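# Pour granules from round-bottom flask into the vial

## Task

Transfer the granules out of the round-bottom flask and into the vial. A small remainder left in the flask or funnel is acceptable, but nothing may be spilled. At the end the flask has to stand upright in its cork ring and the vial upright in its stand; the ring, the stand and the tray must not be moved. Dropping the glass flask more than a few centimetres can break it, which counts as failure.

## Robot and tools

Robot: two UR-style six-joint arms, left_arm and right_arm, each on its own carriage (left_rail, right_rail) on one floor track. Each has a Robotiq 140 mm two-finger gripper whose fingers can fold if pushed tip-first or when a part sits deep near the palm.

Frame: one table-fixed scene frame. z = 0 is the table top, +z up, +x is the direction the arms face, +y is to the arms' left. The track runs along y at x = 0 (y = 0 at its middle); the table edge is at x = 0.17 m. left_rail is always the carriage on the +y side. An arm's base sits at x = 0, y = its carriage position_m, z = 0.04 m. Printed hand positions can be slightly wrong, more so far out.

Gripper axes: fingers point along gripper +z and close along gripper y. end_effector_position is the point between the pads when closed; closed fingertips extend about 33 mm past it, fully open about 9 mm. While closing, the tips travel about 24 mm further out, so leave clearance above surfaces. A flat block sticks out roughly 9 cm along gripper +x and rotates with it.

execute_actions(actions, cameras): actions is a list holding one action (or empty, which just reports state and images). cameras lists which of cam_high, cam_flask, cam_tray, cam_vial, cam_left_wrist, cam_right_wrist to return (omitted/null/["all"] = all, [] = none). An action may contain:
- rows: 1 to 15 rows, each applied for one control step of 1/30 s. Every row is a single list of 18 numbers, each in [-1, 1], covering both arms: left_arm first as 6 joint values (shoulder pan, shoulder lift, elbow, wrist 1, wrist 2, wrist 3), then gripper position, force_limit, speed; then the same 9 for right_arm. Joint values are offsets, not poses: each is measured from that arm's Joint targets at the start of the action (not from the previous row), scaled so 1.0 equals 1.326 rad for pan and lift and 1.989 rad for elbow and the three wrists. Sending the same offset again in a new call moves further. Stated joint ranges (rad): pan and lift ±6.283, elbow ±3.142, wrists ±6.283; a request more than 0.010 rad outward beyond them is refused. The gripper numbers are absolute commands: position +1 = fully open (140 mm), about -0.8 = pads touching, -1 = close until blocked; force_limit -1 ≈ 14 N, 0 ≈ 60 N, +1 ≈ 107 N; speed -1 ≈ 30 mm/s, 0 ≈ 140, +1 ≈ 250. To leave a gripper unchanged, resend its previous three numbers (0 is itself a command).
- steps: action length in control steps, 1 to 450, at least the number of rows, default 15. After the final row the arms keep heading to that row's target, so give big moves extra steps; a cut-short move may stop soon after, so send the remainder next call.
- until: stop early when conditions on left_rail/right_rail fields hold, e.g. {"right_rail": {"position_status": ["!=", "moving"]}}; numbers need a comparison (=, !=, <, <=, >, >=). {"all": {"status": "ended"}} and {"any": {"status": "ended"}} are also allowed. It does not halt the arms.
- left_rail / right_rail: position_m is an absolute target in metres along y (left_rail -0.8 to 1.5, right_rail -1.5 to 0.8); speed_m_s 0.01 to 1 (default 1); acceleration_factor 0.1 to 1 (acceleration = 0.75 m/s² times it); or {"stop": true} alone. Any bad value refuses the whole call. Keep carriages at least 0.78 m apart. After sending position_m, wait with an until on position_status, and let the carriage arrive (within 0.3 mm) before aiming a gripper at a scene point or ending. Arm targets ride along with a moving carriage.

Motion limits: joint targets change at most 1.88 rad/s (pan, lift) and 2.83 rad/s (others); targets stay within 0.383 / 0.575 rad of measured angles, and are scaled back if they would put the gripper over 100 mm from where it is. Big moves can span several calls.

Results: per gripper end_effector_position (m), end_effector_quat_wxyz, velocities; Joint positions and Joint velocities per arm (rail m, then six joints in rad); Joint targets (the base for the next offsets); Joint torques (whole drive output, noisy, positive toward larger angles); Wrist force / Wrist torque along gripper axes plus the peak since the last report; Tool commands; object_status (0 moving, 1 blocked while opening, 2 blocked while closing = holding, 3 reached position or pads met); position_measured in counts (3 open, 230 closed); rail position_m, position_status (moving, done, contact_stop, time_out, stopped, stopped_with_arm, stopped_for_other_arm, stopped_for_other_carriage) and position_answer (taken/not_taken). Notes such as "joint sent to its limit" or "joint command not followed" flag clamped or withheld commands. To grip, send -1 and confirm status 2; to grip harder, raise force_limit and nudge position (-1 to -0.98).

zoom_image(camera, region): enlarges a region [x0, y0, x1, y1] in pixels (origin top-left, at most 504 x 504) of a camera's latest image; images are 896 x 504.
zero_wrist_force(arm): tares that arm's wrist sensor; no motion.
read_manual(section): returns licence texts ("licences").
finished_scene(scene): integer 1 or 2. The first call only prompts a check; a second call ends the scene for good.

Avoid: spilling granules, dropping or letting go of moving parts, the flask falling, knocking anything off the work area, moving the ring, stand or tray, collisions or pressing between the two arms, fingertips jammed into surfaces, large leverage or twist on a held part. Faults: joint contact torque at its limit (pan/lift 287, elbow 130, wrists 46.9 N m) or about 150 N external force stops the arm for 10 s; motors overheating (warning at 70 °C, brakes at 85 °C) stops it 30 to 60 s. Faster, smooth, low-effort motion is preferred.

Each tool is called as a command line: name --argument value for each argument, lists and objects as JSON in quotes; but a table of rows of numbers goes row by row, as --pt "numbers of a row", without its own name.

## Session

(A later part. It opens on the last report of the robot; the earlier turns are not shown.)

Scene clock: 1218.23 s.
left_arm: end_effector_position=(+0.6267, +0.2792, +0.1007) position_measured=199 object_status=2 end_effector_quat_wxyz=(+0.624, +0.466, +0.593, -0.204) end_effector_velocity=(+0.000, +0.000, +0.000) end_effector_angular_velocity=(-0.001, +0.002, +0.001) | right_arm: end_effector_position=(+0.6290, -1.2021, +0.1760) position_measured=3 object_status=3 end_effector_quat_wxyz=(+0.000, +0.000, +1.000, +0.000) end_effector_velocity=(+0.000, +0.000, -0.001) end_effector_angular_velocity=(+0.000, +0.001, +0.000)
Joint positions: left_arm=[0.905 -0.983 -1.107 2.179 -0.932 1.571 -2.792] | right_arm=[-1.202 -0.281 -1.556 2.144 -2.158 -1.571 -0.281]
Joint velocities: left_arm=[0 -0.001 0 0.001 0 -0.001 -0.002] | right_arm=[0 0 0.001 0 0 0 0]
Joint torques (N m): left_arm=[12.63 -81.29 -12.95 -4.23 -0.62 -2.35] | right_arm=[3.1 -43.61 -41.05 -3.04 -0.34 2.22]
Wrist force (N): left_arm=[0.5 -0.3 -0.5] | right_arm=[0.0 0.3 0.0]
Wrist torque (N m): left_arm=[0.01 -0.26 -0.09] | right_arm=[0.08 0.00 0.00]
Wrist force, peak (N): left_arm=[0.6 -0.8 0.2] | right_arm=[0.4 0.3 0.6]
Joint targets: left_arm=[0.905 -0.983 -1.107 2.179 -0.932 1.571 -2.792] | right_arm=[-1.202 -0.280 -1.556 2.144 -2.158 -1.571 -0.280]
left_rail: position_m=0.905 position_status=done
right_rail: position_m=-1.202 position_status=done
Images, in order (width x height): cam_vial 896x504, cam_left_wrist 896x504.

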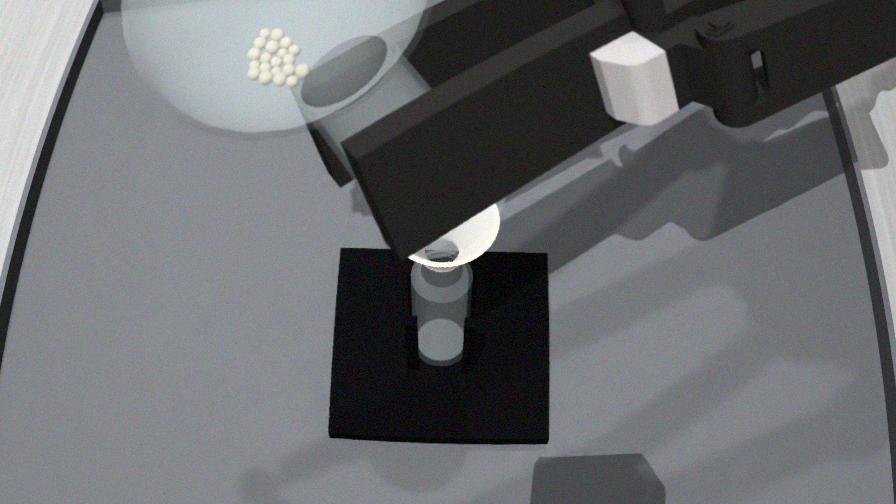

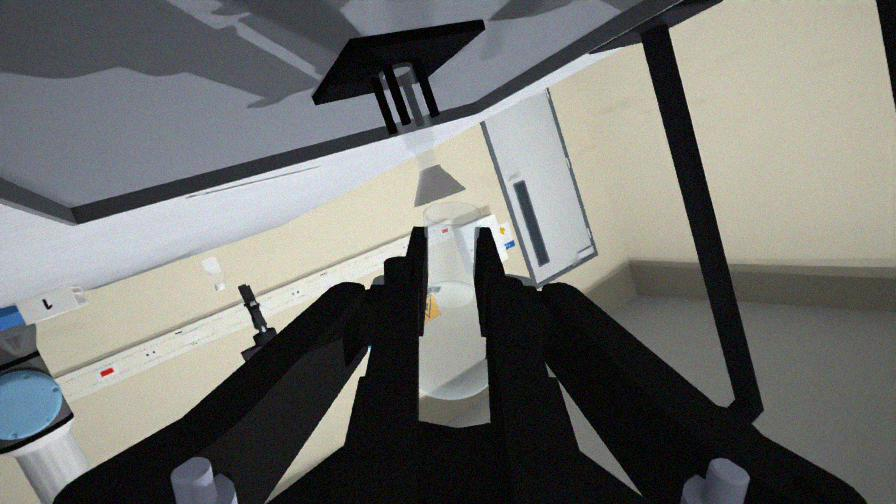

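execute_actions --actions '[{"rows": [[0.000006,-0.000004,0.000005,-0.000003,0,-0.000279,-1,0,-0.7,0,0,0,0,0,0,1,1,1],[0.000024,-0.000015,0.00002,-0.00001,0,-0.001066,-1,0,-0.7,0,0,0,0,0,0,1,1,1],[0.000051,-0.000032,0.000043,-0.000022,0,-0.002281,-1,0,-0.7,0,0,0,0,0,0,1,1,1],[0.000087,-0.000055,0.000073,-0.000037,0,-0.003848,-1,0,-0.7,0,0,0,0,0,0,1,1,1],[0.000128,-0.000081,0.000108,-0.000054,0,-0.005688,-1,0,-0.7,0,0,0,0,0,0,1,1,1],[0.000174,-0.00011,0.000147,-0.000074,0,-0.007722,-1,0,-0.7,0,0,0,0,0,0,1,1,1],[0.000223,-0.00014,0.000188,-0.000094,0,-0.009872,-1,0,-0.7,0,0,0,0,0,0,1,1,1],[0.000272,-0.000172,0.000229,-0.000115,0,-0.012065,-1,0,-0.7,0,0,0,0,0,0,1,1,1],[0.000321,-0.000202,0.00027,-0.000135,0,-0.014215,-1,0,-0.7,0,0,0,0,0,0,1,1,1],[0.000367,-0.000231,0.000309,-0.000155,0,-0.016249,-1,0,-0.7,0,0,0,0,0,0,1,1,1],[0.000408,-0.000257,0.000344,-0.000172,0,-0.018089,-1,0,-0.7,0,0,0,0,0,0,1,1,1],[0.000444,-0.00028,0.000374,-0.000187,0,-0.019656,-1,0,-0.7,0,0,0,0,0,0,1,1,1],[0.000471,-0.000297,0.000397,-0.000199,0,-0.020871,-1,0,-0.7,0,0,0,0,0,0,1,1,1],[0.000489,-0.000308,0.000412,-0.000206,0,-0.021658,-1,0,-0.7,0,0,0,0,0,0,1,1,1],[0.000495,-0.000312,0.000417,-0.000209,0,-0.021937,-1,0,-0.7,0,0,0,0,0,0,1,1,1]], "steps": 17}]' --cameras '["cam_vial"]'

Scene clock: 1242.70 s.
left_arm: end_effector_position=(+0.6268, +0.2799, +0.1007) position_measured=199 object_status=2 end_effector_quat_wxyz=(+0.619, +0.453, +0.603, -0.218) end_effector_velocity=(+0.001, +0.001, +0.000) end_effector_angular_velocity=(-0.001, +0.001, +0.001) | right_arm: end_effector_position=(+0.6290, -1.2021, +0.1760) position_measured=3 object_status=3 end_effector_quat_wxyz=(+0.000, +0.000, +1.000, +0.000) end_effector_velocity=(+0.000, +0.000, -0.001) end_effector_angular_velocity=(+0.000, +0.000, +0.000)
Joint positions: left_arm=[0.905 -0.982 -1.107 2.179 -0.933 1.571 -2.835] | right_arm=[-1.202 -0.281 -1.556 2.144 -2.158 -1.571 -0.281]
Joint velocities: left_arm=[0 0.001 0 0 0 0 -0.002] | right_arm=[0 0 0 0.001 -0.001 0 0]
Joint torques (N m): left_arm=[12.41 -81.44 -12.5 -4.11 -0.25 -1.74] | right_arm=[2.4 -46.66 -40.17 -3.01 -0.15 2.18]
Wrist force (N): left_arm=[0.5 -0.6 -0.1] | right_arm=[0.2 0.3 0.1]
Wrist torque (N m): left_arm=[-0.08 -0.25 -0.07] | right_arm=[0.07 -0.04 0.00]
Wrist force, peak (N): left_arm=[1.0 -0.3 -0.6] | right_arm=[0.7 0.4 0.2]
Joint targets: left_arm=[0.905 -0.982 -1.107 2.180 -0.933 1.571 -2.836] | right_arm=[-1.202 -0.280 -1.556 2.144 -2.158 -1.571 -0.280]
left_rail: position_m=0.905 position_status=done
right_rail: position_m=-1.202 position_status=done
Images, in order (width x height): cam_vial 896x504.

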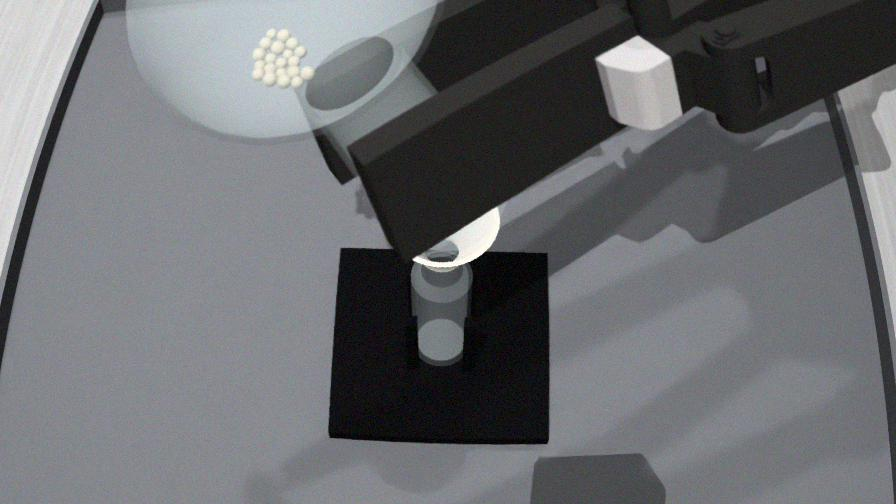

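execute_actions --actions '[]' --cameras '["cam_vial"]'

Scene clock: 1270.47 s.
left_arm: end_effector_position=(+0.6268, +0.2799, +0.1007) position_measured=199 object_status=2 end_effector_quat_wxyz=(+0.619, +0.453, +0.604, -0.218) end_effector_velocity=(+0.000, +0.000, +0.000) end_effector_angular_velocity=(+0.000, +0.000, +0.000) | right_arm: end_effector_position=(+0.6290, -1.2021, +0.1760) position_measured=3 object_status=3 end_effector_quat_wxyz=(+0.000, +0.000, +1.000, +0.000) end_effector_velocity=(+0.000, +0.000, +0.000) end_effector_angular_velocity=(-0.001, -0.001, +0.002)
Joint positions: left_arm=[0.905 -0.982 -1.107 2.179 -0.933 1.571 -2.836] | right_arm=[-1.202 -0.281 -1.556 2.144 -2.158 -1.571 -0.281]
Joint velocities: left_arm=[0 0 0 0 0 0 0] | right_arm=[0 0.001 -0.001 0.001 -0.001 -0.001 -0.001]
Joint torques (N m): left_arm=[4.46 -74.85 -29.3 -1.66 0.11 -1.67] | right_arm=[5.01 -44.78 -38.88 -3.25 -0.65 2.58]
Wrist force (N): left_arm=[0.5 -0.1 -0.2] | right_arm=[0.2 0.0 0.0]
Wrist torque (N m): left_arm=[0.03 -0.24 -0.08] | right_arm=[0.01 -0.03 0.01]
Wrist force, peak (N): left_arm=[1.1 -0.5 -0.3] | right_arm=[0.6 -0.1 0.5]
Joint targets: left_arm=[0.905 -0.982 -1.107 2.180 -0.933 1.571 -2.836] | right_arm=[-1.202 -0.280 -1.556 2.144 -2.158 -1.571 -0.280]
Tool commands: left_gripper/position=-1.0 left_gripper/force_limit=+0.0 left_gripper/speed=-0.7 right_gripper/position=+1.0 right_gripper/force_limit=+1.0 right_gripper/speed=+1.0
left_rail: position_m=0.905 position_status=done
right_rail: position_m=-1.202 position_status=done
Images, in order (width x height): cam_vial 896x504.

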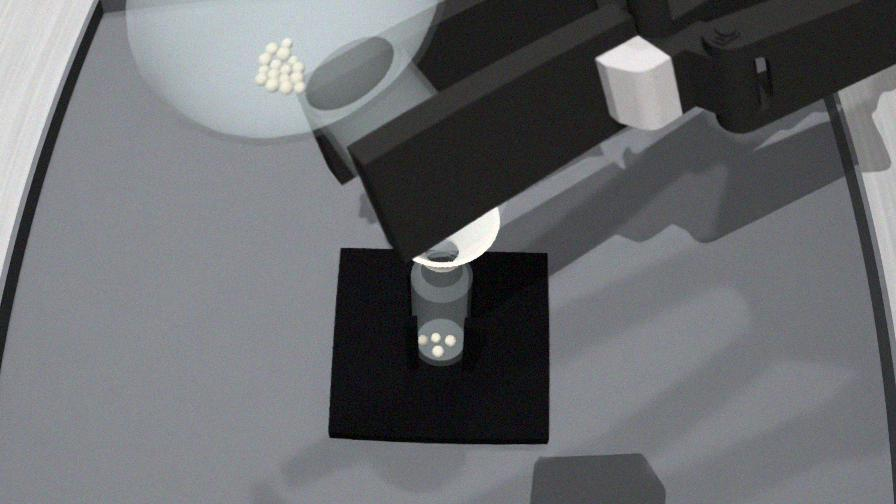

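zoom_image --camera "cam_vial" --region '[320, 190, 560, 450]'

zoom_image --camera "cam_vial" --region '[200, 0, 500, 200]'

Scaled by 1.938 from the camera's 896x504 image, which has a finer 1280x720 frame.

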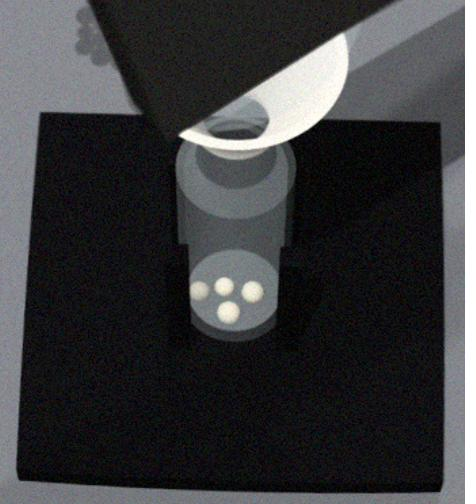

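Scaled by 1.680 from the camera's 896x504 image, which has a finer 1280x720 frame.

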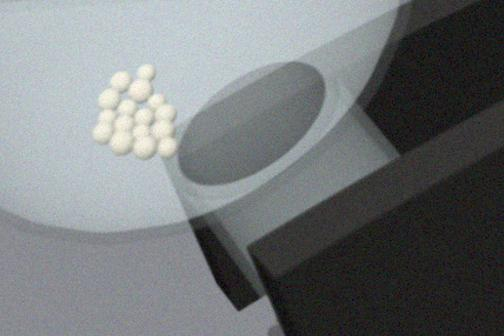

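execute_actions --actions '[{"rows": [[0.000005,-0.000004,0.000006,-0.000003,0,-0.000279,-1,0,-0.7,0,0,0,0,0,0,1,1,1],[0.00002,-0.000017,0.000023,-0.000011,0,-0.001066,-1,0,-0.7,0,0,0,0,0,0,1,1,1],[0.000042,-0.000037,0.000049,-0.000024,0,-0.002281,-1,0,-0.7,0,0,0,0,0,0,1,1,1],[0.000071,-0.000062,0.000082,-0.000041,0,-0.003848,-1,0,-0.7,0,0,0,0,0,0,1,1,1],[0.000104,-0.000092,0.000122,-0.000061,0,-0.005688,-1,0,-0.7,0,0,0,0,0,0,1,1,1],[0.000142,-0.000124,0.000165,-0.000083,0,-0.007722,-1,0,-0.7,0,0,0,0,0,0,1,1,1],[0.000181,-0.000159,0.000212,-0.000106,0,-0.009872,-1,0,-0.7,0,0,0,0,0,0,1,1,1],[0.000222,-0.000194,0.000259,-0.000129,0,-0.012065,-1,0,-0.7,0,0,0,0,0,0,1,1,1],[0.000261,-0.000229,0.000305,-0.000152,0,-0.014215,-1,0,-0.7,0,0,0,0,0,0,1,1,1],[0.000299,-0.000261,0.000348,-0.000174,0,-0.016249,-1,0,-0.7,0,0,0,0,0,0,1,1,1],[0.000332,-0.000291,0.000388,-0.000194,0,-0.018089,-1,0,-0.7,0,0,0,0,0,0,1,1,1],[0.000361,-0.000316,0.000421,-0.000211,0,-0.019656,-1,0,-0.7,0,0,0,0,0,0,1,1,1],[0.000383,-0.000336,0.000447,-0.000224,0,-0.020871,-1,0,-0.7,0,0,0,0,0,0,1,1,1],[0.000398,-0.000349,0.000464,-0.000232,0,-0.021658,-1,0,-0.7,0,0,0,0,0,0,1,1,1],[0.000403,-0.000353,0.00047,-0.000235,0,-0.021937,-1,0,-0.7,0,0,0,0,0,0,1,1,1]], "steps": 17}]' --cameras '["cam_vial"]'

Scene clock: 1296.23 s.
left_arm: end_effector_position=(+0.6269, +0.2807, +0.1007) position_measured=199 object_status=2 end_effector_quat_wxyz=(+0.614, +0.440, +0.613, -0.231) end_effector_velocity=(+0.000, +0.000, +0.000) end_effector_angular_velocity=(-0.001, +0.001, +0.000) | right_arm: end_effector_position=(+0.6290, -1.2021, +0.1760) position_measured=3 object_status=3 end_effector_quat_wxyz=(+0.000, +0.000, +1.000, +0.000) end_effector_velocity=(-0.001, -0.001, +0.000) end_effector_angular_velocity=(+0.000, +0.000, -0.001)
Joint positions: left_arm=[0.905 -0.981 -1.108 2.18 -0.933 1.571 -2.879] | right_arm=[-1.202 -0.281 -1.556 2.144 -2.158 -1.571 -0.281]
Joint velocities: left_arm=[0 0 0 0 0 -0.001 -0.001] | right_arm=[0 -0.002 -0.001 0.001 0.001 0 0]
Joint torques (N m): left_arm=[12.15 -80.45 -12.87 -4.16 0.75 -2.77] | right_arm=[4.9 -44.4 -38.37 -3.15 -0.4 2.5]
Wrist force (N): left_arm=[0.4 -0.4 -0.4] | right_arm=[0.2 0.2 0.1]
Wrist torque (N m): left_arm=[-0.05 -0.24 -0.10] | right_arm=[0.04 -0.03 0.01]
Wrist force, peak (N): left_arm=[1.0 -0.1 -0.6] | right_arm=[0.5 0.7 0.0]
Joint targets: left_arm=[0.905 -0.981 -1.108 2.180 -0.933 1.571 -2.879] | right_arm=[-1.202 -0.280 -1.556 2.144 -2.158 -1.571 -0.280]
left_rail: position_m=0.905 position_status=done
right_rail: position_m=-1.202 position_status=done
Images, in order (width x height): cam_vial 896x504.

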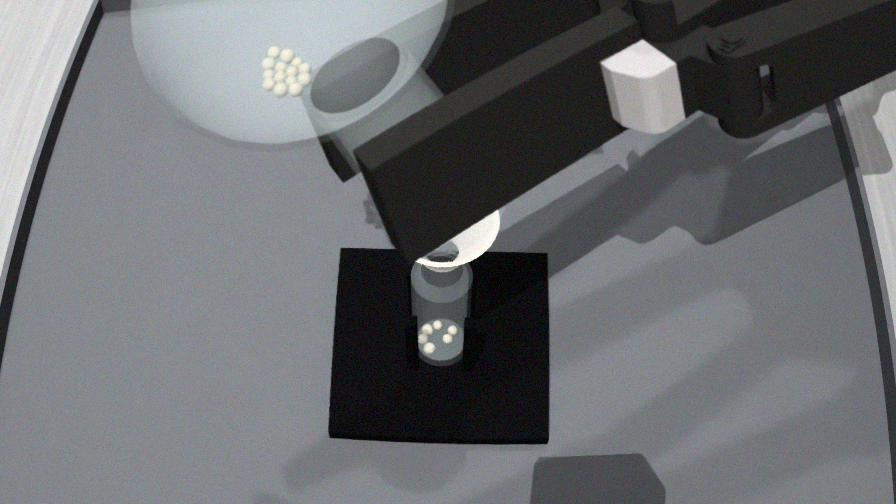

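execute_actions --actions '[{"rows": [[0.000004,-0.000005,0.000006,-0.000003,0,-0.000279,-1,0,-0.7,0,0,0,0,0,0,1,1,1],[0.000014,-0.000019,0.000025,-0.000012,0,-0.001066,-1,0,-0.7,0,0,0,0,0,0,1,1,1],[0.000029,-0.00004,0.000053,-0.000027,0,-0.002281,-1,0,-0.7,0,0,0,0,0,0,1,1,1],[0.000049,-0.000067,0.00009,-0.000045,0,-0.003848,-1,0,-0.7,0,0,0,0,0,0,1,1,1],[0.000072,-0.000099,0.000133,-0.000066,0,-0.005688,-1,0,-0.7,0,0,0,0,0,0,1,1,1],[0.000098,-0.000134,0.00018,-0.00009,0,-0.007722,-1,0,-0.7,0,0,0,0,0,0,1,1,1],[0.000126,-0.000172,0.00023,-0.000115,0,-0.009872,-1,0,-0.7,0,0,0,0,0,0,1,1,1],[0.000153,-0.00021,0.000281,-0.000141,0,-0.012065,-1,0,-0.7,0,0,0,0,0,0,1,1,1],[0.000181,-0.000248,0.000331,-0.000166,0,-0.014215,-1,0,-0.7,0,0,0,0,0,0,1,1,1],[0.000207,-0.000283,0.000378,-0.00019,0,-0.016249,-1,0,-0.7,0,0,0,0,0,0,1,1,1],[0.00023,-0.000315,0.000421,-0.000211,0,-0.018089,-1,0,-0.7,0,0,0,0,0,0,1,1,1],[0.00025,-0.000342,0.000458,-0.000229,0,-0.019656,-1,0,-0.7,0,0,0,0,0,0,1,1,1],[0.000265,-0.000363,0.000486,-0.000244,0,-0.020871,-1,0,-0.7,0,0,0,0,0,0,1,1,1],[0.000275,-0.000377,0.000505,-0.000253,0,-0.021658,-1,0,-0.7,0,0,0,0,0,0,1,1,1],[0.000279,-0.000382,0.000511,-0.000256,0,-0.021937,-1,0,-0.7,0,0,0,0,0,0,1,1,1]], "steps": 17}]' --cameras '["cam_vial"]'

Scene clock: 1316.20 s.
left_arm: end_effector_position=(+0.6268, +0.2814, +0.1007) position_measured=199 object_status=2 end_effector_quat_wxyz=(+0.609, +0.426, +0.623, -0.244) end_effector_velocity=(+0.000, +0.000, +0.000) end_effector_angular_velocity=(-0.002, +0.003, +0.001) | right_arm: end_effector_position=(+0.6290, -1.2021, +0.1760) position_measured=3 object_status=3 end_effector_quat_wxyz=(+0.000, +0.000, +1.000, +0.000) end_effector_velocity=(+0.000, +0.001, +0.000) end_effector_angular_velocity=(+0.001, +0.000, +0.000)
Joint positions: left_arm=[0.905 -0.981 -1.108 2.181 -0.934 1.571 -2.923] | right_arm=[-1.202 -0.281 -1.556 2.144 -2.158 -1.571 -0.28]
Joint velocities: left_arm=[0 0 0 0 0 -0.001 -0.003] | right_arm=[0 0.001 0 0 0 0.001 0]
Joint torques (N m): left_arm=[13.3 -80.32 -13.17 -4.19 0.86 -1.98] | right_arm=[6.27 -46.09 -39.21 -3.39 -0.57 2.57]
Wrist force (N): left_arm=[0.8 -0.3 -0.2] | right_arm=[0.3 0.3 -0.1]
Wrist torque (N m): left_arm=[-0.02 -0.34 -0.09] | right_arm=[0.05 -0.05 0.00]
Wrist force, peak (N): left_arm=[1.0 -0.8 -0.6] | right_arm=[0.7 0.3 0.4]
Joint targets: left_arm=[0.905 -0.981 -1.108 2.181 -0.934 1.571 -2.923] | right_arm=[-1.202 -0.280 -1.556 2.144 -2.158 -1.571 -0.280]
left_rail: position_m=0.905 position_status=done
right_rail: position_m=-1.202 position_status=done
Images, in order (width x height): cam_vial 896x504.

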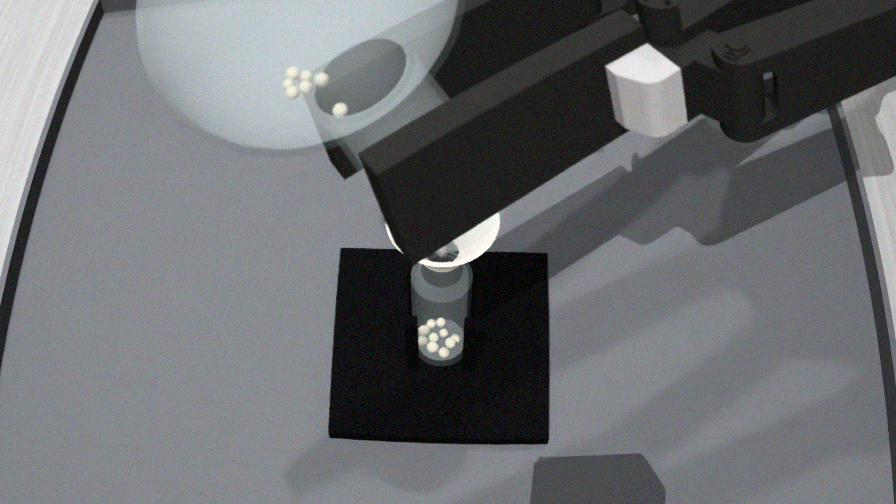

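execute_actions --actions '[]' --cameras '["cam_vial"]'

zoom_image --camera "cam_vial" --region '[320, 190, 560, 450]'

Scene clock: 1318.83 s.
left_arm: end_effector_position=(+0.6268, +0.2814, +0.1007) position_measured=199 object_status=2 end_effector_quat_wxyz=(+0.609, +0.426, +0.623, -0.244) end_effector_velocity=(+0.000, -0.001, +0.001) end_effector_angular_velocity=(-0.002, +0.001, +0.000) | right_arm: end_effector_position=(+0.6290, -1.2021, +0.1760) position_measured=3 object_status=3 end_effector_quat_wxyz=(+0.000, +0.000, +1.000, +0.000) end_effector_velocity=(+0.000, -0.001, +0.000) end_effector_angular_velocity=(+0.001, +0.000, -0.001)
Joint positions: left_arm=[0.905 -0.981 -1.108 2.181 -0.934 1.571 -2.923] | right_arm=[-1.202 -0.281 -1.556 2.144 -2.158 -1.571 -0.281]
Joint velocities: left_arm=[0 0 0 -0.001 0 0 -0.002] | right_arm=[0 -0.002 0.001 0 0 0.001 0]
Joint torques (N m): left_arm=[9.91 -80.72 -17.16 -2.55 0.9 -2.02] | right_arm=[3.01 -46.68 -39.52 -3.27 -1.09 2.46]
Wrist force (N): left_arm=[0.3 0.0 -0.5] | right_arm=[0.1 0.1 0.4]
Wrist torque (N m): left_arm=[0.05 -0.22 -0.09] | right_arm=[0.02 -0.01 0.01]
Wrist force, peak (N): left_arm=[1.0 -0.2 -1.0] | right_arm=[0.3 0.6 0.3]
Joint targets: left_arm=[0.905 -0.981 -1.108 2.181 -0.934 1.571 -2.923] | right_arm=[-1.202 -0.280 -1.556 2.144 -2.158 -1.571 -0.280]
Tool commands: left_gripper/position=-1.0 left_gripper/force_limit=+0.0 left_gripper/speed=-0.7 right_gripper/position=+1.0 right_gripper/force_limit=+1.0 right_gripper/speed=+1.0
left_rail: position_m=0.905 position_status=done
right_rail: position_m=-1.202 position_status=done
Images, in order (width x height): cam_vial 896x504.

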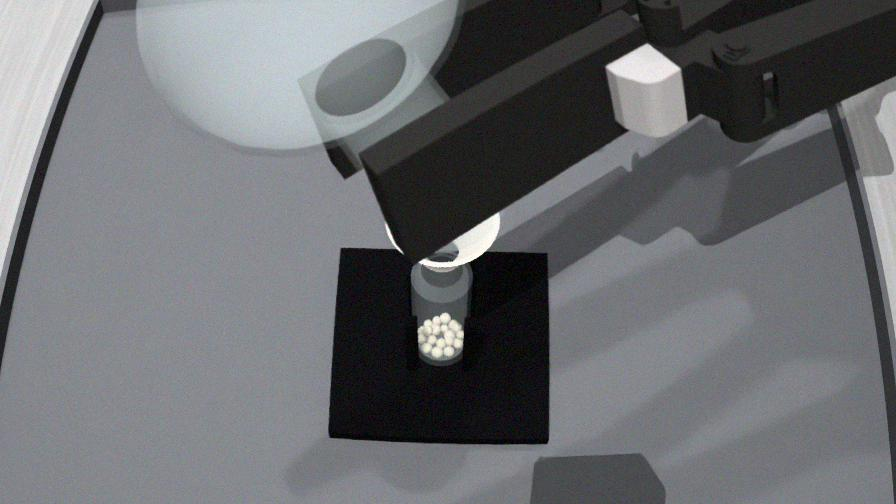

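Scaled by 1.938 from the camera's 896x504 image, which has a finer 1280x720 frame.

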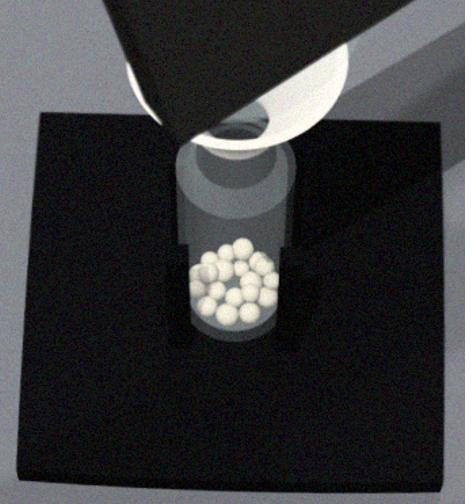

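execute_actions --actions '[]' --cameras '["cam_left_wrist", "cam_tray", "cam_vial"]'

zoom_image --camera "cam_vial" --region '[200, 0, 500, 200]'

zoom_image --camera "cam_left_wrist" --region '[300, 60, 600, 360]'

Scene clock: 1323.37 s.
left_arm: end_effector_position=(+0.6268, +0.2814, +0.1007) position_measured=199 object_status=2 end_effector_quat_wxyz=(+0.609, +0.426, +0.623, -0.244) end_effector_velocity=(+0.000, +0.000, +0.000) end_effector_angular_velocity=(-0.001, +0.002, +0.001) | right_arm: end_effector_position=(+0.6290, -1.2021, +0.1760) position_measured=3 object_status=3 end_effector_quat_wxyz=(+0.000, +0.000, +1.000, +0.000) end_effector_velocity=(-0.001, +0.001, +0.000) end_effector_angular_velocity=(+0.001, +0.000, +0.002)
Joint positions: left_arm=[0.905 -0.981 -1.108 2.181 -0.934 1.571 -2.923] | right_arm=[-1.202 -0.281 -1.556 2.144 -2.158 -1.571 -0.281]
Joint velocities: left_arm=[0 0 0 0.001 0 0 -0.002] | right_arm=[0 0.001 -0.001 0.001 0 0.001 -0.001]
Joint torques (N m): left_arm=[11.01 -79.23 -22.75 -1.47 0.92 -1.97] | right_arm=[4.28 -45.98 -40.49 -3.29 -0.69 2.83]
Wrist force (N): left_arm=[0.8 0.1 -0.7] | right_arm=[0.2 0.1 0.1]
Wrist torque (N m): left_arm=[0.06 -0.33 -0.09] | right_arm=[0.02 -0.03 0.01]
Wrist force, peak (N): left_arm=[1.2 0.4 -0.6] | right_arm=[0.5 0.2 0.5]
Joint targets: left_arm=[0.905 -0.981 -1.108 2.181 -0.934 1.571 -2.923] | right_arm=[-1.202 -0.280 -1.556 2.144 -2.158 -1.571 -0.280]
Tool commands: left_gripper/position=-1.0 left_gripper/force_limit=+0.0 left_gripper/speed=-0.7 right_gripper/position=+1.0 right_gripper/force_limit=+1.0 right_gripper/speed=+1.0
left_rail: position_m=0.905 position_status=done
right_rail: position_m=-1.202 position_status=done
Images, in order (width x height): cam_tray 896x504, cam_vial 896x504, cam_left_wrist 896x504.

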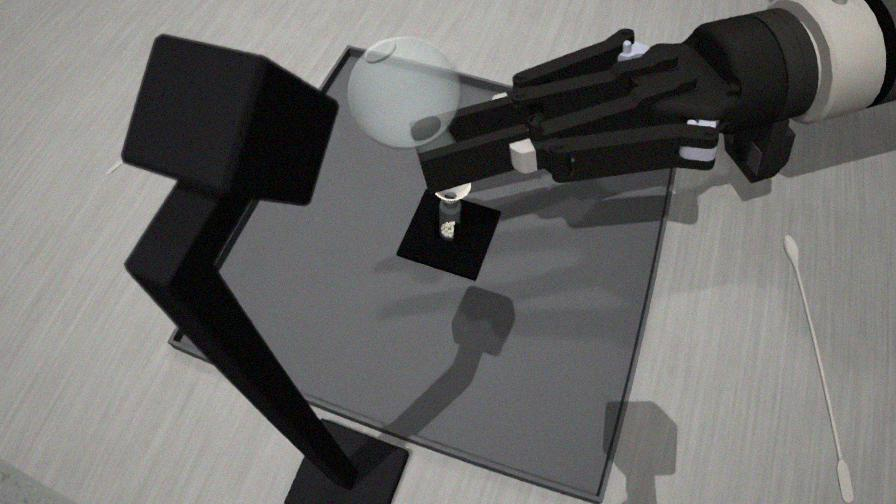

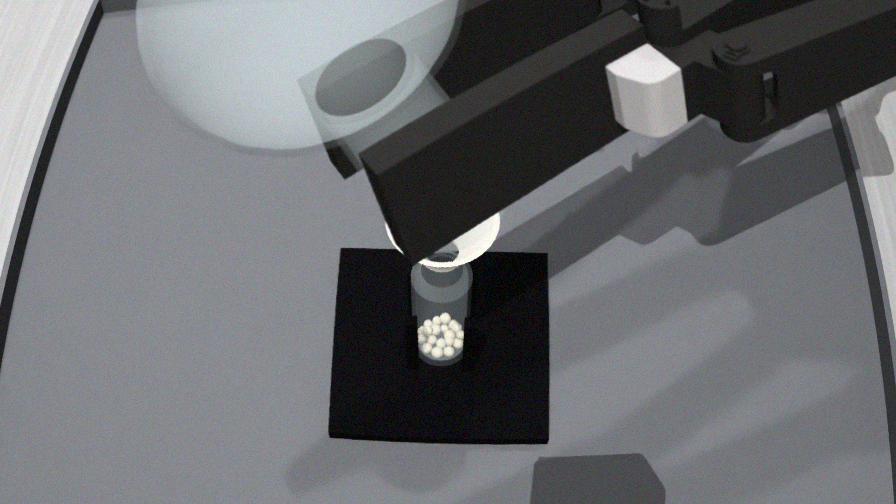

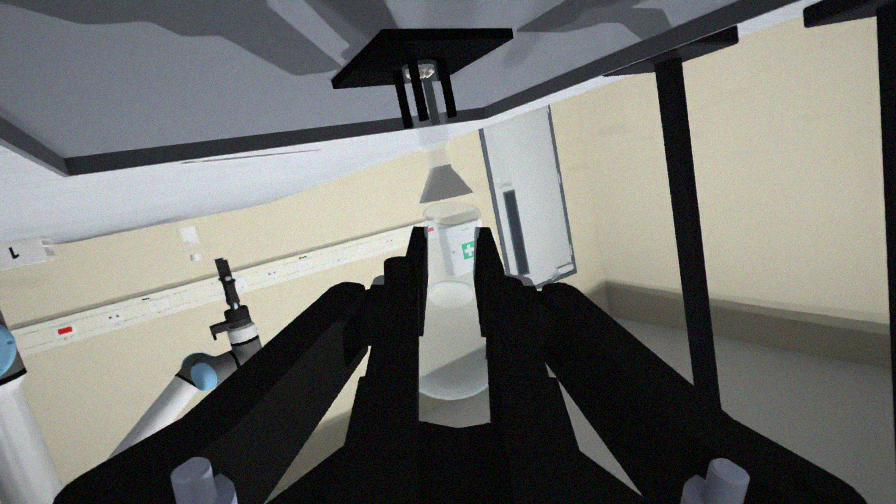

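Scaled by 1.680 from the camera's 896x504 image, which has a finer 1280x720 frame.

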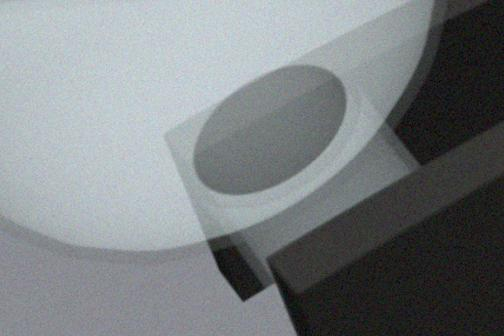

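Scaled by 1.680 from the camera's 896x504 image, which has a finer 1280x720 frame.

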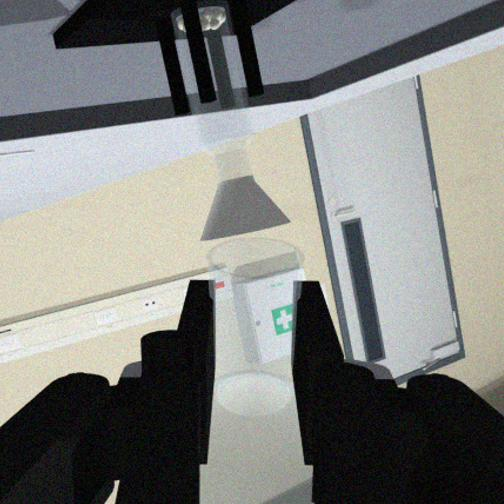

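execute_actions --actions '[{"rows": [[0,-0.000967,-0.000101,0.000746,0,0,-1,0,-0.7,0,0,0,0,0,0,1,1,1],[0,-0.003702,-0.000386,0.002854,0,0,-1,0,-0.7,0,0,0,0,0,0,1,1,1],[0,-0.007922,-0.000826,0.006107,0,0,-1,0,-0.7,0,0,0,0,0,0,1,1,1],[0,-0.013361,-0.001393,0.0103,0,0,-1,0,-0.7,0,0,0,0,0,0,1,1,1],[0,-0.019752,-0.002059,0.015227,0,0,-1,0,-0.7,0,0,0,0,0,0,1,1,1],[0,-0.026813,-0.002796,0.020671,0,0,-1,0,-0.7,0,0,0,0,0,0,1,1,1],[0,-0.034278,-0.003574,0.026426,0,0,-1,0,-0.7,0,0,0,0,0,0,1,1,1],[0,-0.041895,-0.004368,0.032299,0,0,-1,0,-0.7,0,0,0,0,0,0,1,1,1],[0,-0.04936,-0.005146,0.038054,0,0,-1,0,-0.7,0,0,0,0,0,0,1,1,1],[0,-0.056421,-0.005883,0.043498,0,0,-1,0,-0.7,0,0,0,0,0,0,1,1,1],[0,-0.062812,-0.006549,0.048425,0,0,-1,0,-0.7,0,0,0,0,0,0,1,1,1],[0,-0.068251,-0.007116,0.052618,0,0,-1,0,-0.7,0,0,0,0,0,0,1,1,1],[0,-0.072471,-0.007556,0.055871,0,0,-1,0,-0.7,0,0,0,0,0,0,1,1,1],[0,-0.075206,-0.007841,0.057979,0,0,-1,0,-0.7,0,0,0,0,0,0,1,1,1],[0,-0.076173,-0.007942,0.058725,0,0,-1,0,-0.7,0,0,0,0,0,0,1,1,1]], "steps": 17}]' --cameras '["cam_vial", "cam_tray"]'

Scene clock: 1386.97 s.
left_arm: end_effector_position=(+0.6268, +0.2814, +0.1605) position_measured=199 object_status=2 end_effector_quat_wxyz=(+0.609, +0.426, +0.623, -0.244) end_effector_velocity=(+0.000, +0.000, +0.001) end_effector_angular_velocity=(+0.000, +0.001, +0.001) | right_arm: end_effector_position=(+0.6290, -1.2021, +0.1760) position_measured=3 object_status=3 end_effector_quat_wxyz=(+0.000, +0.000, +1.000, +0.000) end_effector_velocity=(+0.000, +0.000, +0.000) end_effector_angular_velocity=(+0.000, -0.001, -0.001)
Joint positions: left_arm=[0.905 -0.981 -1.209 2.166 -0.817 1.571 -2.923] | right_arm=[-1.202 -0.281 -1.556 2.144 -2.158 -1.571 -0.28]
Joint velocities: left_arm=[0 -0.001 -0.003 0 0.003 -0.001 -0.001] | right_arm=[0 0 0 0.001 -0.001 0 0]
Joint torques (N m): left_arm=[8.99 -72.36 -37.96 -0.26 0.82 -2.05] | right_arm=[2.34 -45.1 -39.55 -3.61 -0.65 2.8]
Wrist force (N): left_arm=[0.3 -0.4 -0.7] | right_arm=[0.2 0.3 0.3]
Wrist torque (N m): left_arm=[-0.06 -0.22 -0.13] | right_arm=[0.08 -0.03 0.01]
Wrist force, peak (N): left_arm=[2.0 -0.2 -0.9] | right_arm=[0.7 0.3 0.2]
Joint targets: left_arm=[0.905 -0.981 -1.209 2.166 -0.817 1.571 -2.923] | right_arm=[-1.202 -0.280 -1.556 2.144 -2.158 -1.571 -0.280]
left_rail: position_m=0.905 position_status=done
right_rail: position_m=-1.202 position_status=done
Images, in order (width x height): cam_tray 896x504, cam_vial 896x504.

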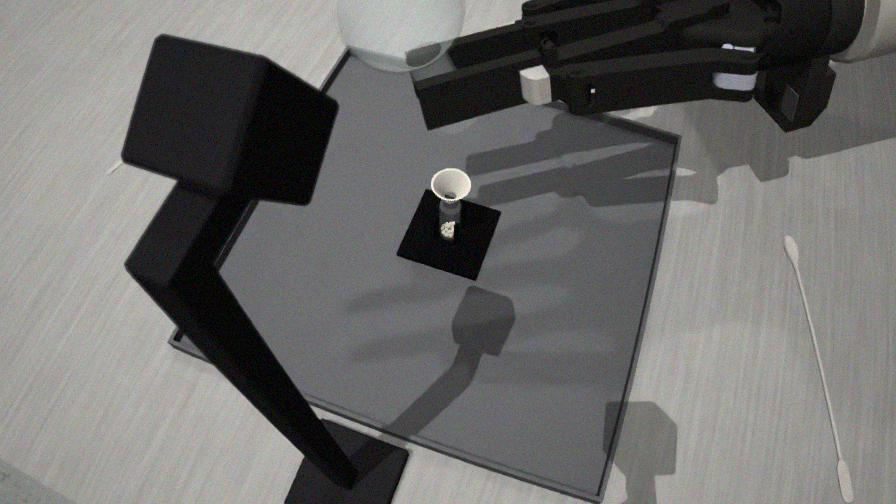

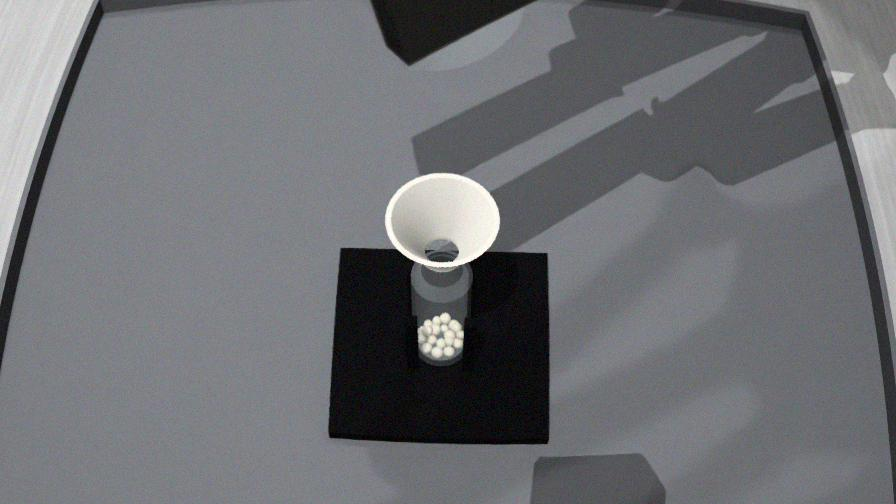

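execute_actions --actions '[{"rows": [[0,-0.004823,0.002128,0.001531,0,0.006152,-1,0,-0.7,0,0,0,0,0,0,1,1,1],[0,-0.018458,0.008143,0.005858,0,0.023541,-1,0,-0.7,0,0,0,0,0,0,1,1,1],[0,-0.039499,0.017424,0.012536,0,0.050375,-1,0,-0.7,0,0,0,0,0,0,1,1,1],[0,-0.066617,0.029387,0.021142,0,0.08496,-1,0,-0.7,0,0,0,0,0,0,1,1,1],[0,-0.098482,0.043444,0.031255,0,0.125599,-1,0,-0.7,0,0,0,0,0,0,1,1,1],[0,-0.133689,0.058975,0.042429,0,0.170501,-1,0,-0.7,0,0,0,0,0,0,1,1,1],[0,-0.17091,0.075394,0.054241,0,0.21797,-1,0,-0.7,0,0,0,0,0,0,1,1,1],[0,-0.208889,0.092148,0.066295,0,0.266407,-1,0,-0.7,0,0,0,0,0,0,1,1,1],[0,-0.24611,0.108567,0.078107,0,0.313876,-1,0,-0.7,0,0,0,0,0,0,1,1,1],[0,-0.281317,0.124098,0.089281,0,0.358778,-1,0,-0.7,0,0,0,0,0,0,1,1,1],[0,-0.313182,0.138155,0.099394,0,0.399417,-1,0,-0.7,0,0,0,0,0,0,1,1,1],[0,-0.3403,0.150118,0.108,0,0.434002,-1,0,-0.7,0,0,0,0,0,0,1,1,1],[0,-0.361341,0.159399,0.114678,0,0.460836,-1,0,-0.7,0,0,0,0,0,0,1,1,1],[0,-0.374976,0.165414,0.119005,0,0.478225,-1,0,-0.7,0,0,0,0,0,0,1,1,1],[0,-0.379799,0.167542,0.120536,0,0.484377,-1,0,-0.7,0,0,0,0,0,0,1,1,1]], "steps": 21}]' --cameras '["cam_high"]'

Scene clock: 1417.93 s.
left_arm: end_effector_position=(+0.4927, +0.4819, +0.2349) position_measured=199 object_status=2 end_effector_quat_wxyz=(+0.626, +0.686, +0.365, +0.063) end_effector_velocity=(-0.001, +0.001, +0.000) end_effector_angular_velocity=(+0.002, -0.002, -0.002) | right_arm: end_effector_position=(+0.6290, -1.2021, +0.1760) position_measured=3 object_status=3 end_effector_quat_wxyz=(+0.000, +0.000, +1.000, +0.000) end_effector_velocity=(+0.000, +0.000, +0.000) end_effector_angular_velocity=(+0.001, +0.001, -0.001)
Joint positions: left_arm=[0.905 -0.981 -1.712 2.499 -0.577 1.571 -1.96] | right_arm=[-1.202 -0.281 -1.556 2.144 -2.158 -1.571 -0.28]
Joint velocities: left_arm=[0 0 -0.002 0.001 0.001 0.001 0.003] | right_arm=[0 0 0 0 0.001 0.001 0]
Joint torques (N m): left_arm=[0.71 -33.79 -21.75 -0.51 0.99 3.06] | right_arm=[4.12 -48.2 -40.55 -3.3 -0.9 2.6]
Wrist force (N): left_arm=[0.0 -0.2 0.0] | right_arm=[0.0 0.3 0.1]
Wrist torque (N m): left_arm=[0.12 -0.05 -0.05] | right_arm=[0.07 0.00 0.01]
Wrist force, peak (N): left_arm=[0.3 0.4 -5.2] | right_arm=[0.5 0.3 0.3]
Joint targets: left_arm=[0.905 -0.981 -1.713 2.499 -0.577 1.571 -1.960] | right_arm=[-1.202 -0.280 -1.556 2.144 -2.158 -1.571 -0.280]
left_rail: position_m=0.905 position_status=done
right_rail: position_m=-1.202 position_status=done
Images, in order (width x height): cam_high 896x504.

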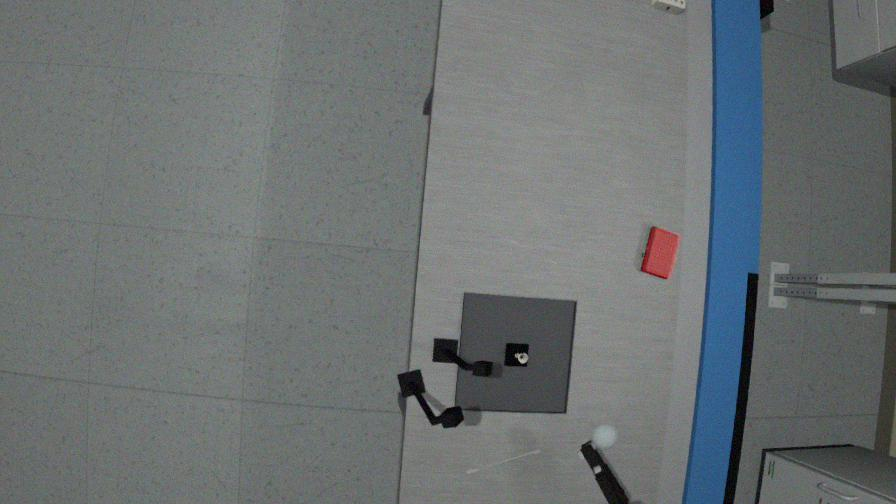

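execute_actions --actions '[{"rows": [[0.003549,0,0,0,0,0.006257,-1,0,-0.7,0,0,0,0,0,0,1,1,1],[0.013583,0,0,0,0,0.023946,-1,0,-0.7,0,0,0,0,0,0,1,1,1],[0.029066,0,0,0,0,0.051242,-1,0,-0.7,0,0,0,0,0,0,1,1,1],[0.04902,0,0,0,0,0.086421,-1,0,-0.7,0,0,0,0,0,0,1,1,1],[0.072468,0,0,0,0,0.12776,-1,0,-0.7,0,0,0,0,0,0,1,1,1],[0.098376,0,0,0,0,0.173434,-1,0,-0.7,0,0,0,0,0,0,1,1,1],[0.125765,0,0,0,0,0.22172,-1,0,-0.7,0,0,0,0,0,0,1,1,1],[0.153712,0,0,0,0,0.270991,-1,0,-0.7,0,0,0,0,0,0,1,1,1],[0.181101,0,0,0,0,0.319276,-1,0,-0.7,0,0,0,0,0,0,1,1,1],[0.207009,0,0,0,0,0.36495,-1,0,-0.7,0,0,0,0,0,0,1,1,1],[0.230457,0,0,0,0,0.406289,-1,0,-0.7,0,0,0,0,0,0,1,1,1],[0.250411,0,0,0,0,0.441468,-1,0,-0.7,0,0,0,0,0,0,1,1,1],[0.265894,0,0,0,0,0.468764,-1,0,-0.7,0,0,0,0,0,0,1,1,1],[0.275928,0,0,0,0,0.486453,-1,0,-0.7,0,0,0,0,0,0,1,1,1],[0.279477,0,0,0,0,0.49271,-1,0,-0.7,0,0,0,0,0,0,1,1,1]], "steps": 21}]' --cameras '["cam_flask"]'

Scene clock: 1432.10 s.
left_arm: end_effector_position=(+0.6123, +0.6889, +0.2349) position_measured=199 object_status=2 end_effector_quat_wxyz=(+0.450, +0.764, +0.143, +0.441) end_effector_velocity=(+0.000, +0.001, +0.000) end_effector_angular_velocity=(+0.004, -0.002, +0.000) | right_arm: end_effector_position=(+0.6290, -1.2021, +0.1760) position_measured=3 object_status=3 end_effector_quat_wxyz=(+0.000, +0.000, +1.000, +0.000) end_effector_velocity=(+0.001, +0.000, +0.001) end_effector_angular_velocity=(+0.000, -0.003, -0.001)
Joint positions: left_arm=[0.905 -0.611 -1.713 2.499 -0.577 1.571 -0.98] | right_arm=[-1.202 -0.281 -1.556 2.144 -2.158 -1.571 -0.28]
Joint velocities: left_arm=[0 0.001 0 0 0 -0.001 0.005] | right_arm=[0 0 -0.001 0 -0.002 0 0]
Joint torques (N m): left_arm=[11.33 -26.45 -29.98 -2.53 1.05 2.85] | right_arm=[4.89 -46.57 -39.64 -2.98 -0.62 2.18]
Wrist force (N): left_arm=[-1.0 -0.6 0.6] | right_arm=[0.1 0.1 0.3]
Wrist torque (N m): left_arm=[0.13 0.15 -0.05] | right_arm=[0.02 -0.02 0.00]
Wrist force, peak (N): left_arm=[-3.3 -1.0 1.3] | right_arm=[0.2 0.5 0.4]
Joint targets: left_arm=[0.905 -0.610 -1.713 2.499 -0.577 1.571 -0.980] | right_arm=[-1.202 -0.280 -1.556 2.144 -2.158 -1.571 -0.280]
left_rail: position_m=0.905 position_status=done
right_rail: position_m=-1.202 position_status=done
Images, in order (width x height): cam_flask 896x504.

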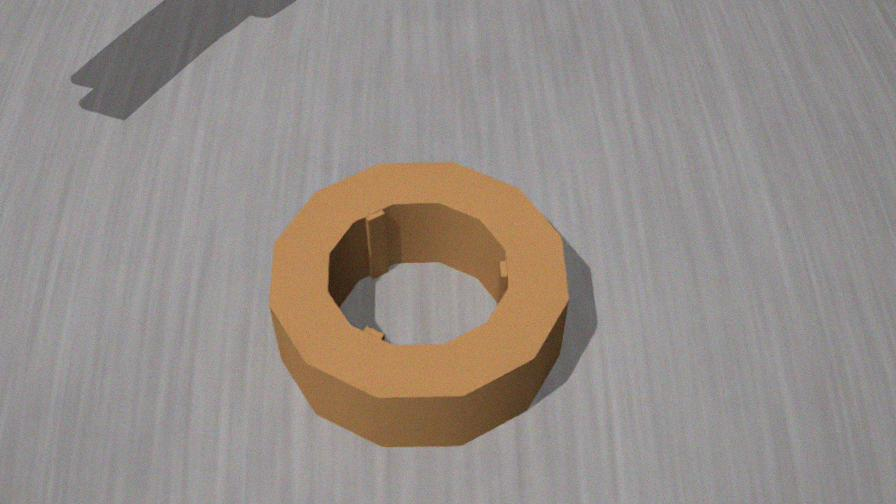

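execute_actions --actions '[{"rows": [[0.003161,0,0,0,0,0.006257,-1,0,-0.7,0,0,0,0,0,0,1,1,1],[0.012095,0,0,0,0,0.023946,-1,0,-0.7,0,0,0,0,0,0,1,1,1],[0.025882,0,0,0,0,0.051242,-1,0,-0.7,0,0,0,0,0,0,1,1,1],[0.043652,0,0,0,0,0.086421,-1,0,-0.7,0,0,0,0,0,0,1,1,1],[0.064532,0,0,0,0,0.12776,-1,0,-0.7,0,0,0,0,0,0,1,1,1],[0.087602,0,0,0,0,0.173434,-1,0,-0.7,0,0,0,0,0,0,1,1,1],[0.111991,0,0,0,0,0.22172,-1,0,-0.7,0,0,0,0,0,0,1,1,1],[0.136878,0,0,0,0,0.270991,-1,0,-0.7,0,0,0,0,0,0,1,1,1],[0.161267,0,0,0,0,0.319276,-1,0,-0.7,0,0,0,0,0,0,1,1,1],[0.184337,0,0,0,0,0.36495,-1,0,-0.7,0,0,0,0,0,0,1,1,1],[0.205217,0,0,0,0,0.406289,-1,0,-0.7,0,0,0,0,0,0,1,1,1],[0.222987,0,0,0,0,0.441468,-1,0,-0.7,0,0,0,0,0,0,1,1,1],[0.236774,0,0,0,0,0.468764,-1,0,-0.7,0,0,0,0,0,0,1,1,1],[0.245708,0,0,0,0,0.486453,-1,0,-0.7,0,0,0,0,0,0,1,1,1],[0.248869,0,0,0,0,0.49271,-1,0,-0.7,0,0,0,0,0,0,1,1,1]], "steps": 21}]' --cameras '["cam_flask", "cam_left_wrist"]'

Scene clock: 1448.10 s.
left_arm: end_effector_position=(+0.6493, +0.8990, +0.2349) position_measured=199 object_status=2 end_effector_quat_wxyz=(+0.088, +0.769, -0.109, +0.623) end_effector_velocity=(+0.000, +0.001, +0.000) end_effector_angular_velocity=(+0.003, +0.000, +0.000) | right_arm: end_effector_position=(+0.6290, -1.2021, +0.1760) position_measured=3 object_status=3 end_effector_quat_wxyz=(+0.000, +0.000, +1.000, +0.000) end_effector_velocity=(+0.000, +0.000, +0.000) end_effector_angular_velocity=(+0.000, -0.001, +0.000)
Joint positions: left_arm=[0.905 -0.281 -1.713 2.499 -0.577 1.571 0] | right_arm=[-1.202 -0.281 -1.556 2.144 -2.158 -1.571 -0.28]
Joint velocities: left_arm=[0 0.001 0 0 0 0 0.004] | right_arm=[0 0 0 -0.001 0 0.001 0]
Joint torques (N m): left_arm=[14.35 -16.31 -38.42 -2.38 1.15 2.68] | right_arm=[3.19 -44.93 -39.32 -3.25 -0.44 2.48]
Wrist force (N): left_arm=[-1.8 -1.2 0.6] | right_arm=[0.4 0.2 0.0]
Wrist torque (N m): left_arm=[-0.11 0.20 -0.05] | right_arm=[0.04 -0.09 0.00]
Wrist force, peak (N): left_arm=[-0.8 -4.5 -0.7] | right_arm=[0.5 0.4 0.4]
Joint targets: left_arm=[0.905 -0.280 -1.713 2.499 -0.577 1.571 0.000] | right_arm=[-1.202 -0.280 -1.556 2.144 -2.158 -1.571 -0.280]
left_rail: position_m=0.905 position_status=done
right_rail: position_m=-1.202 position_status=done
Images, in order (width x height): cam_flask 896x504, cam_left_wrist 896x504.

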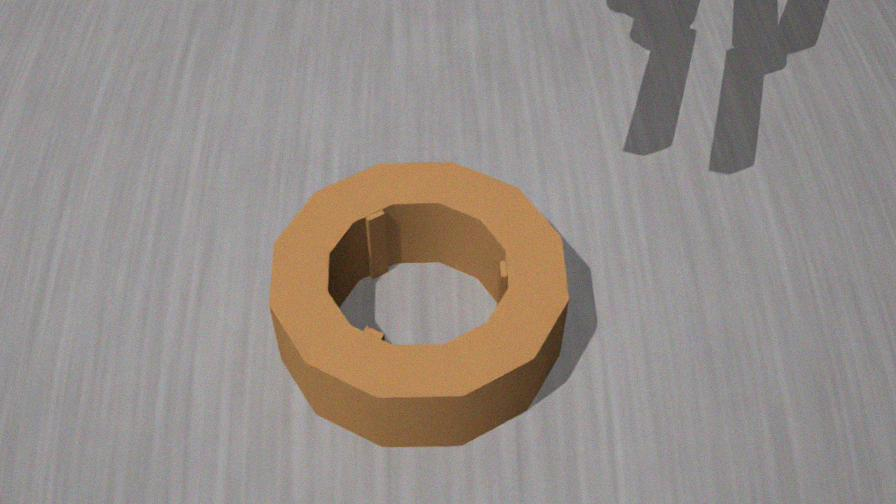

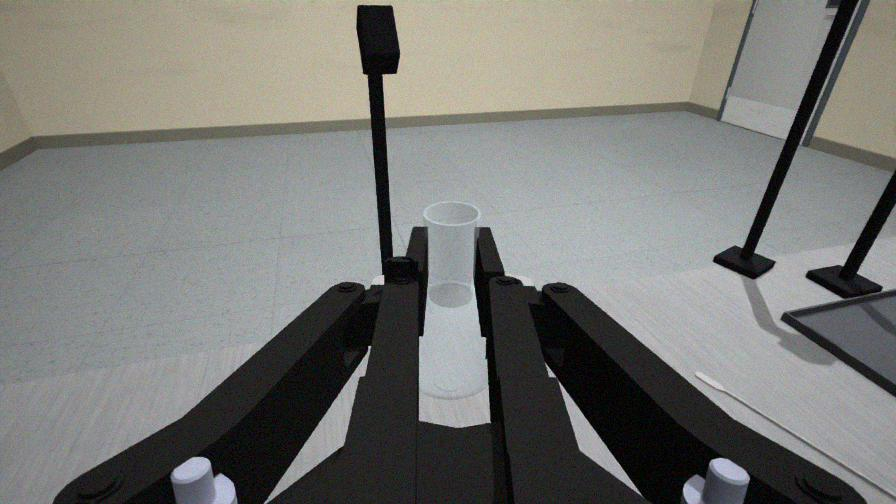

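execute_actions --actions '[{"rows": [[0,0.002227,0.000488,-0.001973,0,0,-1,0,-0.7,0,0,0,0,0,0,1,1,1],[0,0.008522,0.001867,-0.007548,0,0,-1,0,-0.7,0,0,0,0,0,0,1,1,1],[0,0.018236,0.003996,-0.016153,0,0,-1,0,-0.7,0,0,0,0,0,0,1,1,1],[0,0.030755,0.00674,-0.027243,0,0,-1,0,-0.7,0,0,0,0,0,0,1,1,1],[0,0.045466,0.009963,-0.040274,0,0,-1,0,-0.7,0,0,0,0,0,0,1,1,1],[0,0.06172,0.013525,-0.054672,0,0,-1,0,-0.7,0,0,0,0,0,0,1,1,1],[0,0.078904,0.017291,-0.069893,0,0,-1,0,-0.7,0,0,0,0,0,0,1,1,1],[0,0.096438,0.021133,-0.085425,0,0,-1,0,-0.7,0,0,0,0,0,0,1,1,1],[0,0.113622,0.024899,-0.100646,0,0,-1,0,-0.7,0,0,0,0,0,0,1,1,1],[0,0.129876,0.028461,-0.115044,0,0,-1,0,-0.7,0,0,0,0,0,0,1,1,1],[0,0.144587,0.031684,-0.128075,0,0,-1,0,-0.7,0,0,0,0,0,0,1,1,1],[0,0.157106,0.034428,-0.139165,0,0,-1,0,-0.7,0,0,0,0,0,0,1,1,1],[0,0.16682,0.036557,-0.14777,0,0,-1,0,-0.7,0,0,0,0,0,0,1,1,1],[0,0.173115,0.037936,-0.153345,0,0,-1,0,-0.7,0,0,0,0,0,0,1,1,1],[0,0.175342,0.038424,-0.155318,0,0,-1,0,-0.7,0,0,0,0,0,0,1,1,1]], "steps": 20}]' --cameras '["cam_flask"]'

Scene clock: 1473.97 s.
left_arm: end_effector_position=(+0.6493, +0.8990, +0.1351) position_measured=199 object_status=2 end_effector_quat_wxyz=(+0.088, +0.769, -0.109, +0.623) end_effector_velocity=(+0.000, +0.000, -0.001) end_effector_angular_velocity=(+0.000, +0.001, -0.001) | right_arm: end_effector_position=(+0.6290, -1.2021, +0.1760) position_measured=3 object_status=3 end_effector_quat_wxyz=(+0.000, +0.000, +1.000, +0.000) end_effector_velocity=(+0.000, +0.001, +0.000) end_effector_angular_velocity=(+0.000, +0.000, +0.001)
Joint positions: left_arm=[0.905 -0.28 -1.48 2.575 -0.886 1.571 0] | right_arm=[-1.202 -0.281 -1.556 2.144 -2.158 -1.571 -0.28]
Joint velocities: left_arm=[0 0 0.003 0.001 -0.003 0 0] | right_arm=[0 0.001 -0.001 0 0.001 0 0]
Joint torques (N m): left_arm=[11.34 -20.43 -10.96 -3.29 1.17 2.91] | right_arm=[3.88 -46.95 -40.1 -3.71 -0.95 2.91]
Wrist force (N): left_arm=[-1.9 -0.9 1.0] | right_arm=[0.0 0.1 0.2]
Wrist torque (N m): left_arm=[0.00 0.23 -0.03] | right_arm=[0.03 0.00 0.01]
Wrist force, peak (N): left_arm=[-3.7 -1.0 1.1] | right_arm=[0.5 0.5 -0.1]
Joint targets: left_arm=[0.905 -0.280 -1.480 2.575 -0.886 1.571 0.000] | right_arm=[-1.202 -0.280 -1.556 2.144 -2.158 -1.571 -0.280]
left_rail: position_m=0.905 position_status=done
right_rail: position_m=-1.202 position_status=done
Images, in order (width x height): cam_flask 896x504.

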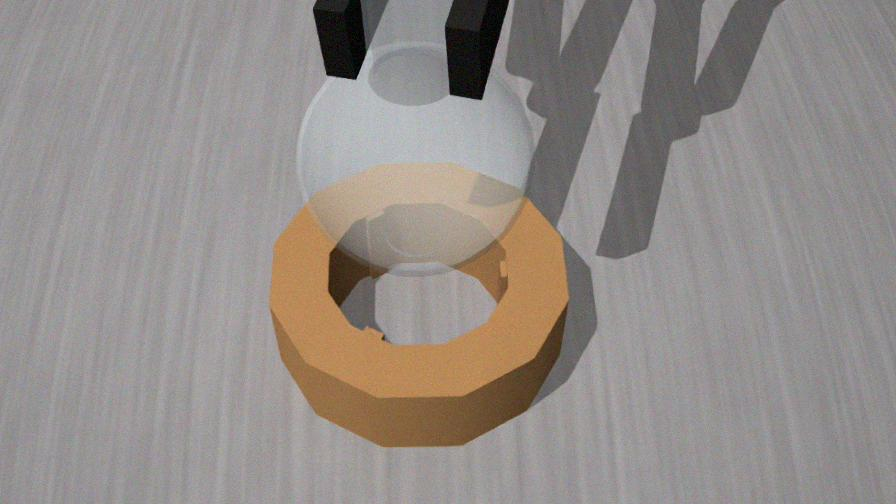

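zoom_image --camera "cam_flask" --region '[240, 20, 640, 460]'

Scaled by 1.145 from the camera's 896x504 image, which has a finer 1280x720 frame.

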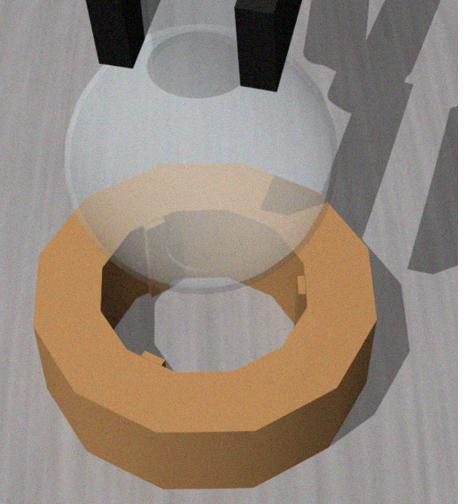

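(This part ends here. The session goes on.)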